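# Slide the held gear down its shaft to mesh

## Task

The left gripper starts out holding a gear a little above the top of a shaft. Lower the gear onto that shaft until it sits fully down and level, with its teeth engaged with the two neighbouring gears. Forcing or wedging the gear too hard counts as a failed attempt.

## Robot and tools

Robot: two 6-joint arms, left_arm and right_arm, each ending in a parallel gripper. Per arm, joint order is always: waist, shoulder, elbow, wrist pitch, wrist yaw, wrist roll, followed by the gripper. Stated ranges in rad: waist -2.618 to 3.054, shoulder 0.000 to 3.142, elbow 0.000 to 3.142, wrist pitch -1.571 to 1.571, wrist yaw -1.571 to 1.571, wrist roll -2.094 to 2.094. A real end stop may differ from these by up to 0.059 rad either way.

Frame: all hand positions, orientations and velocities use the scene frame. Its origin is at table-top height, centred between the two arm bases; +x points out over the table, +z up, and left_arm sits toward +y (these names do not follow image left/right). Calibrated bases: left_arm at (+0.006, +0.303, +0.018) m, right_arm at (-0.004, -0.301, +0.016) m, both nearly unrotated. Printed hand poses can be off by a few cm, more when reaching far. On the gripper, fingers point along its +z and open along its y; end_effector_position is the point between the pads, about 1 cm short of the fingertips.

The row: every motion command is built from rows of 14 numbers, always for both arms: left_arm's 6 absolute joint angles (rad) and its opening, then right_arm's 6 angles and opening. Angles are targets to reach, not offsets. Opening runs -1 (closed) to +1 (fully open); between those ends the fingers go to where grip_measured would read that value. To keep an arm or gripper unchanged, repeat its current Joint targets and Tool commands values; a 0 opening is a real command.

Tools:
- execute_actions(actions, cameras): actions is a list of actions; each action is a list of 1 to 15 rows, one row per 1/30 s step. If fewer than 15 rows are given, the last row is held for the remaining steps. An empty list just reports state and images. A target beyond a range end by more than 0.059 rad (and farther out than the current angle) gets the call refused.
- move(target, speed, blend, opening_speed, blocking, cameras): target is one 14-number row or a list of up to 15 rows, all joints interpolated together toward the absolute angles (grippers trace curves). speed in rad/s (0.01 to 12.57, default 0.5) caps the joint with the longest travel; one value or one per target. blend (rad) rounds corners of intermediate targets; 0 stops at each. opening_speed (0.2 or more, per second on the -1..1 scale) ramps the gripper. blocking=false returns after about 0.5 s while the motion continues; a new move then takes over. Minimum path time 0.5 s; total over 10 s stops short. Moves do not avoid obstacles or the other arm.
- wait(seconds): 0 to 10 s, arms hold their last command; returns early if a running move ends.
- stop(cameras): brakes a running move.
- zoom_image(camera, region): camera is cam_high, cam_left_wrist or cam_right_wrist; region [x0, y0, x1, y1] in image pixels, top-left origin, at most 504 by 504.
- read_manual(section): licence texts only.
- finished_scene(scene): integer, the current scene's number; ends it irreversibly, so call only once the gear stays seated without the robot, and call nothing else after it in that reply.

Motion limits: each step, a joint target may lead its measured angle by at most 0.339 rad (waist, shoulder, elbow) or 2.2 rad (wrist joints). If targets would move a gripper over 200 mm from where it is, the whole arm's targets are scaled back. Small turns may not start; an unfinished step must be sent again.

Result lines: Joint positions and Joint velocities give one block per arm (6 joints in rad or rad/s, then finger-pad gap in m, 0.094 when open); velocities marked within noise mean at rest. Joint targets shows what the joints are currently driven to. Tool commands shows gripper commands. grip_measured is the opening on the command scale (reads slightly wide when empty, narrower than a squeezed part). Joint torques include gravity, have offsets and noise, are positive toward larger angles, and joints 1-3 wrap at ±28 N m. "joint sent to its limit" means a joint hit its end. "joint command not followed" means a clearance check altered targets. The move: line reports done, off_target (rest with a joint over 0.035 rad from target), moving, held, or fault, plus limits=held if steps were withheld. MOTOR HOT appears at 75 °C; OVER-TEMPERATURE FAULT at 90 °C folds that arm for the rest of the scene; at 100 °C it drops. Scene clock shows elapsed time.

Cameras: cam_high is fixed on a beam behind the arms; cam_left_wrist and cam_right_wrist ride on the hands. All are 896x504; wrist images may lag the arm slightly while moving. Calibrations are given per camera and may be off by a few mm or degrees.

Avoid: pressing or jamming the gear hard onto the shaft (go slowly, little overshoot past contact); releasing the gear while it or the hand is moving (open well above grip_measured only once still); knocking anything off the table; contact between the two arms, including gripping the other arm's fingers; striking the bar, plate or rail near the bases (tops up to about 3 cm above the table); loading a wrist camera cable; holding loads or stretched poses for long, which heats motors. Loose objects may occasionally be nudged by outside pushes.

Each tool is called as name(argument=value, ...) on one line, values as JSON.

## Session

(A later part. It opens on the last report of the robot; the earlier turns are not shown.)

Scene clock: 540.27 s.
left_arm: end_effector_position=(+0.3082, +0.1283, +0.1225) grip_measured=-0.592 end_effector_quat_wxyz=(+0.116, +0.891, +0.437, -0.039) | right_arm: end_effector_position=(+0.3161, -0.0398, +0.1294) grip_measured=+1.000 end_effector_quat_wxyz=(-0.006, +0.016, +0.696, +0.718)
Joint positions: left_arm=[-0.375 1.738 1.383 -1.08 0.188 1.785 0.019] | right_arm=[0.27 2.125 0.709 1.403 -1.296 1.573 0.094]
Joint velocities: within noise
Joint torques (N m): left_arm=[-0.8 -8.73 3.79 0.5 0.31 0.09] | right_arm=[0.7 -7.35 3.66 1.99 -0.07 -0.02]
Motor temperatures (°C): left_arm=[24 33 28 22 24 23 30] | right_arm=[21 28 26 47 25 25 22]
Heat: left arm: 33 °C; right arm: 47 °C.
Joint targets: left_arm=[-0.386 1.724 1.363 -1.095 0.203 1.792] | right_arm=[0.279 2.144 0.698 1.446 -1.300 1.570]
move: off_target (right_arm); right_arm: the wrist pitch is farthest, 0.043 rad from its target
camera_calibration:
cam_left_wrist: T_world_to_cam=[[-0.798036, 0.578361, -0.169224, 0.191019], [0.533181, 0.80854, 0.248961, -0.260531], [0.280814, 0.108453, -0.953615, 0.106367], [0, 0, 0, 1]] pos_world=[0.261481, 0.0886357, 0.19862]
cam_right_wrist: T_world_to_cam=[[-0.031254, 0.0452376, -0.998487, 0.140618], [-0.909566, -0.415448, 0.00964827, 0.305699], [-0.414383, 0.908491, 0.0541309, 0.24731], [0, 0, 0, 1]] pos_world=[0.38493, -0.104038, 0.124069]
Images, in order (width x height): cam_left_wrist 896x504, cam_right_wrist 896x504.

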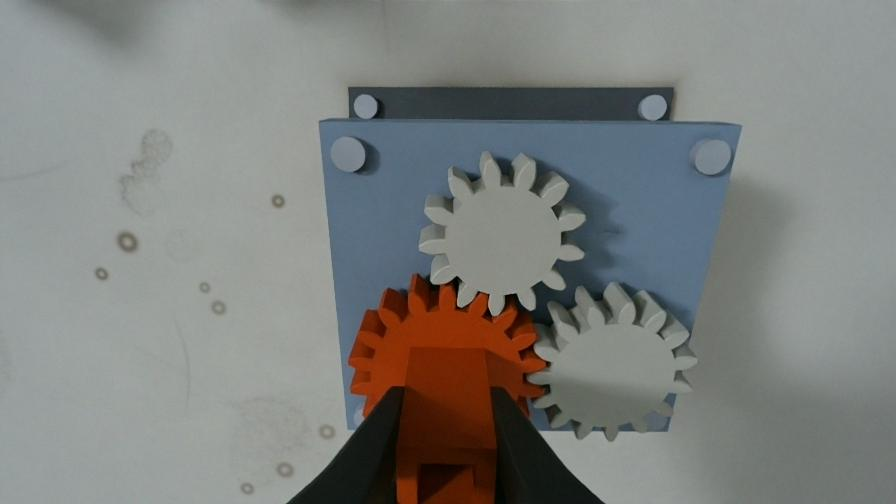

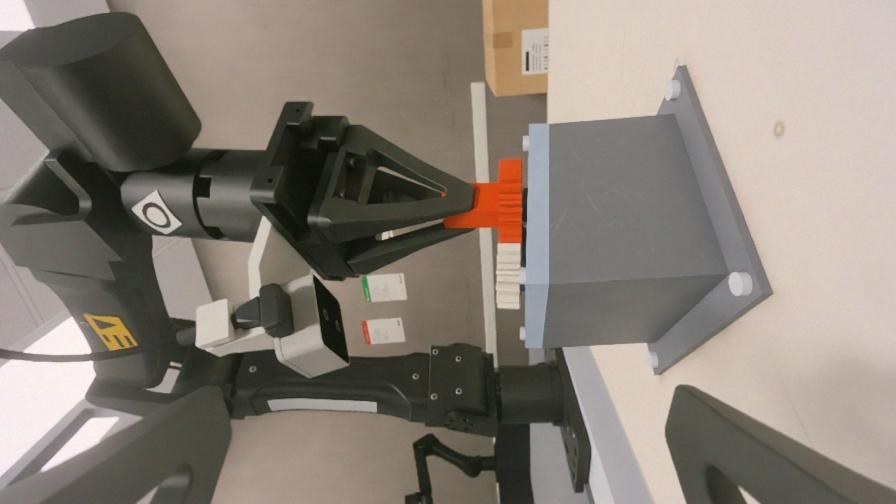

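move(target=[[-0.379,1.733,1.376,-1.087,0.198,1.789,-1,0.279,2.144,0.698,1.446,-1.30,1.57,1],[-0.379,1.733,1.376,-1.087,0.198,1.789,-0.1,0.279,2.144,0.698,1.446,-1.30,1.57,1]], speed=0.05, opening_speed=0.6, cameras=["cam_right_wrist"])

move(target=[[-0.350,1.735,1.55,-1.25,0.198,1.789,-0.1,0.279,2.144,0.698,1.446,-1.30,1.57,1]], speed=0.25, cameras=["cam_right_wrist","cam_left_wrist"])

Scene clock: 550.97 s.
left_arm: end_effector_position=(+0.3103, +0.1274, +0.1228) grip_measured=-0.102 end_effector_quat_wxyz=(+0.120, +0.891, +0.436, -0.036) | right_arm: end_effector_position=(+0.3161, -0.0398, +0.1294) grip_measured=+1.000 end_effector_quat_wxyz=(-0.006, +0.016, +0.696, +0.718)
Joint positions: left_arm=[-0.375 1.738 1.383 -1.071 0.188 1.785 0.042] | right_arm=[0.27 2.125 0.709 1.403 -1.296 1.573 0.094]
Joint velocities: within noise
Joint torques (N m): left_arm=[-0.24 -7.9 4.72 0.5 0.25 0.05] | right_arm=[0.72 -7.36 3.64 1.99 -0.07 -0.02]
Motor temperatures (°C): left_arm=[24 32 28 23 24 23 30] | right_arm=[21 28 26 47 25 25 22]
Heat: left arm: 32 °C; right arm: 47 °C.
Joint targets: left_arm=[-0.379 1.733 1.376 -1.087 0.198 1.789] | right_arm=[0.279 2.144 0.698 1.446 -1.300 1.570]
move: off_target (right_arm); right_arm: the wrist pitch is farthest, 0.043 rad from its target
camera_calibration:
cam_right_wrist: T_world_to_cam=[[-0.031254, 0.0452376, -0.998487, 0.140618], [-0.909566, -0.415448, 0.00964827, 0.305699], [-0.414383, 0.908491, 0.0541309, 0.24731], [0, 0, 0, 1]] pos_world=[0.38493, -0.104038, 0.124069]
Images, in order (width x height): cam_right_wrist 896x504.

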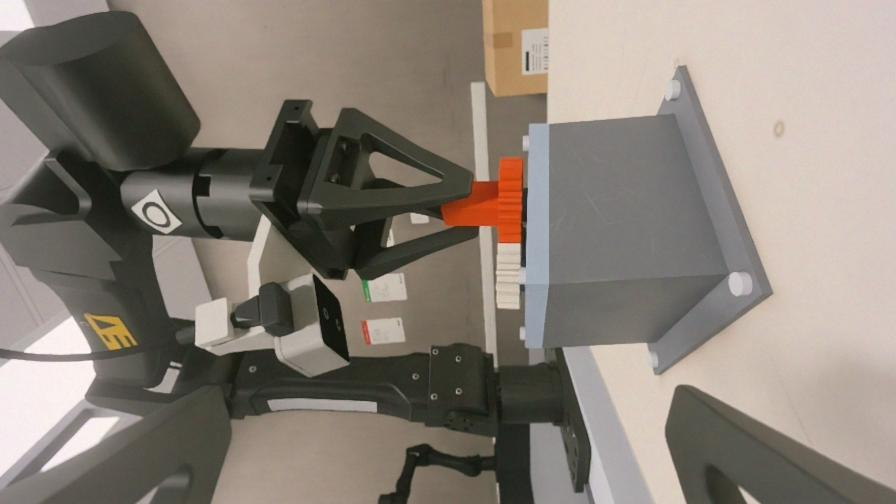

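Scene clock: 552.33 s.
left_arm: end_effector_position=(+0.3179, +0.1331, +0.1609) grip_measured=-0.102 end_effector_quat_wxyz=(+0.124, +0.886, +0.445, -0.032) | right_arm: end_effector_position=(+0.3161, -0.0398, +0.1294) grip_measured=+1.000 end_effector_quat_wxyz=(-0.006, +0.016, +0.696, +0.718)
Joint positions: left_arm=[-0.353 1.738 1.533 -1.213 0.188 1.785 0.042] | right_arm=[0.27 2.125 0.709 1.403 -1.296 1.573 0.094]
Joint velocities: within noise
Joint torques (N m): left_arm=[0.34 -7.73 6.49 0.33 0.25 0.05] | right_arm=[0.72 -7.34 3.64 1.99 -0.07 -0.02]
Motor temperatures (°C): left_arm=[24 32 28 22 24 23 30] | right_arm=[21 28 26 47 25 25 22]
Heat: left arm: 32 °C; right arm: 47 °C.
Joint targets: left_arm=[-0.350 1.735 1.550 -1.250 0.198 1.789] | right_arm=[0.279 2.144 0.698 1.446 -1.300 1.570]
move: off_target (left_arm, right_arm); left_arm: the wrist pitch is farthest, 0.037 rad from its target; right_arm: the wrist pitch is farthest, 0.043 rad from its target
camera_calibration:
cam_left_wrist: T_world_to_cam=[[-0.807735, 0.559276, -0.186478, 0.210814], [0.511065, 0.821943, 0.25144, -0.274335], [0.293899, 0.107795, -0.949739, 0.135107], [0, 0, 0, 1]] pos_world=[0.270777, 0.0930213, 0.236608]
cam_right_wrist: T_world_to_cam=[[-0.031254, 0.0452376, -0.998487, 0.140618], [-0.909566, -0.415448, 0.00964827, 0.305699], [-0.414383, 0.908491, 0.0541309, 0.24731], [0, 0, 0, 1]] pos_world=[0.38493, -0.104038, 0.124069]
Images, in order (width x height): cam_left_wrist 896x504, cam_right_wrist 896x504.

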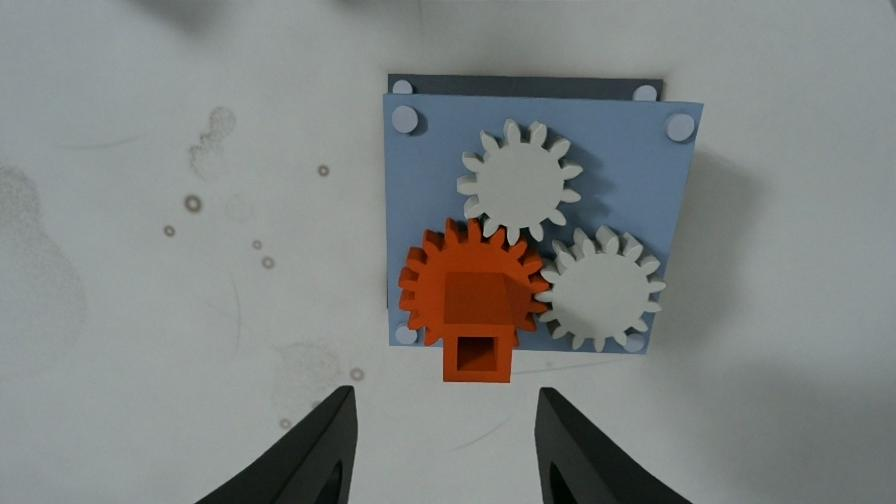

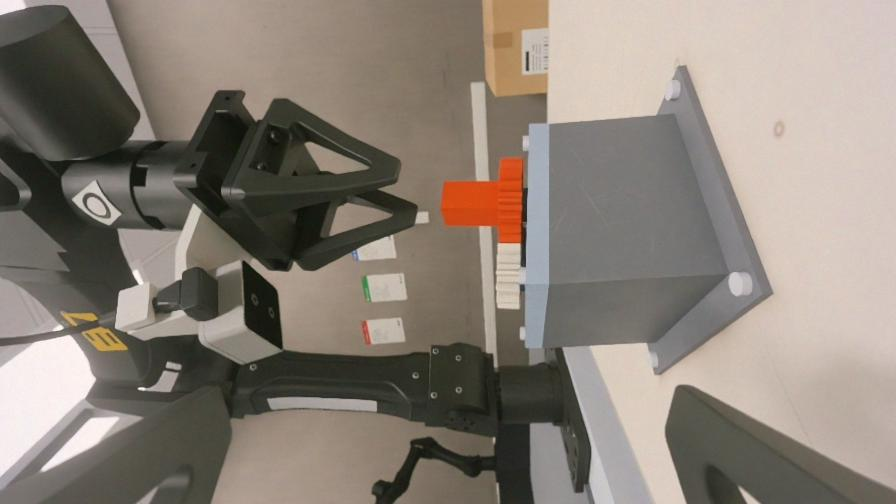

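finished_scene(scene=2)

The scene is finished: the task was done.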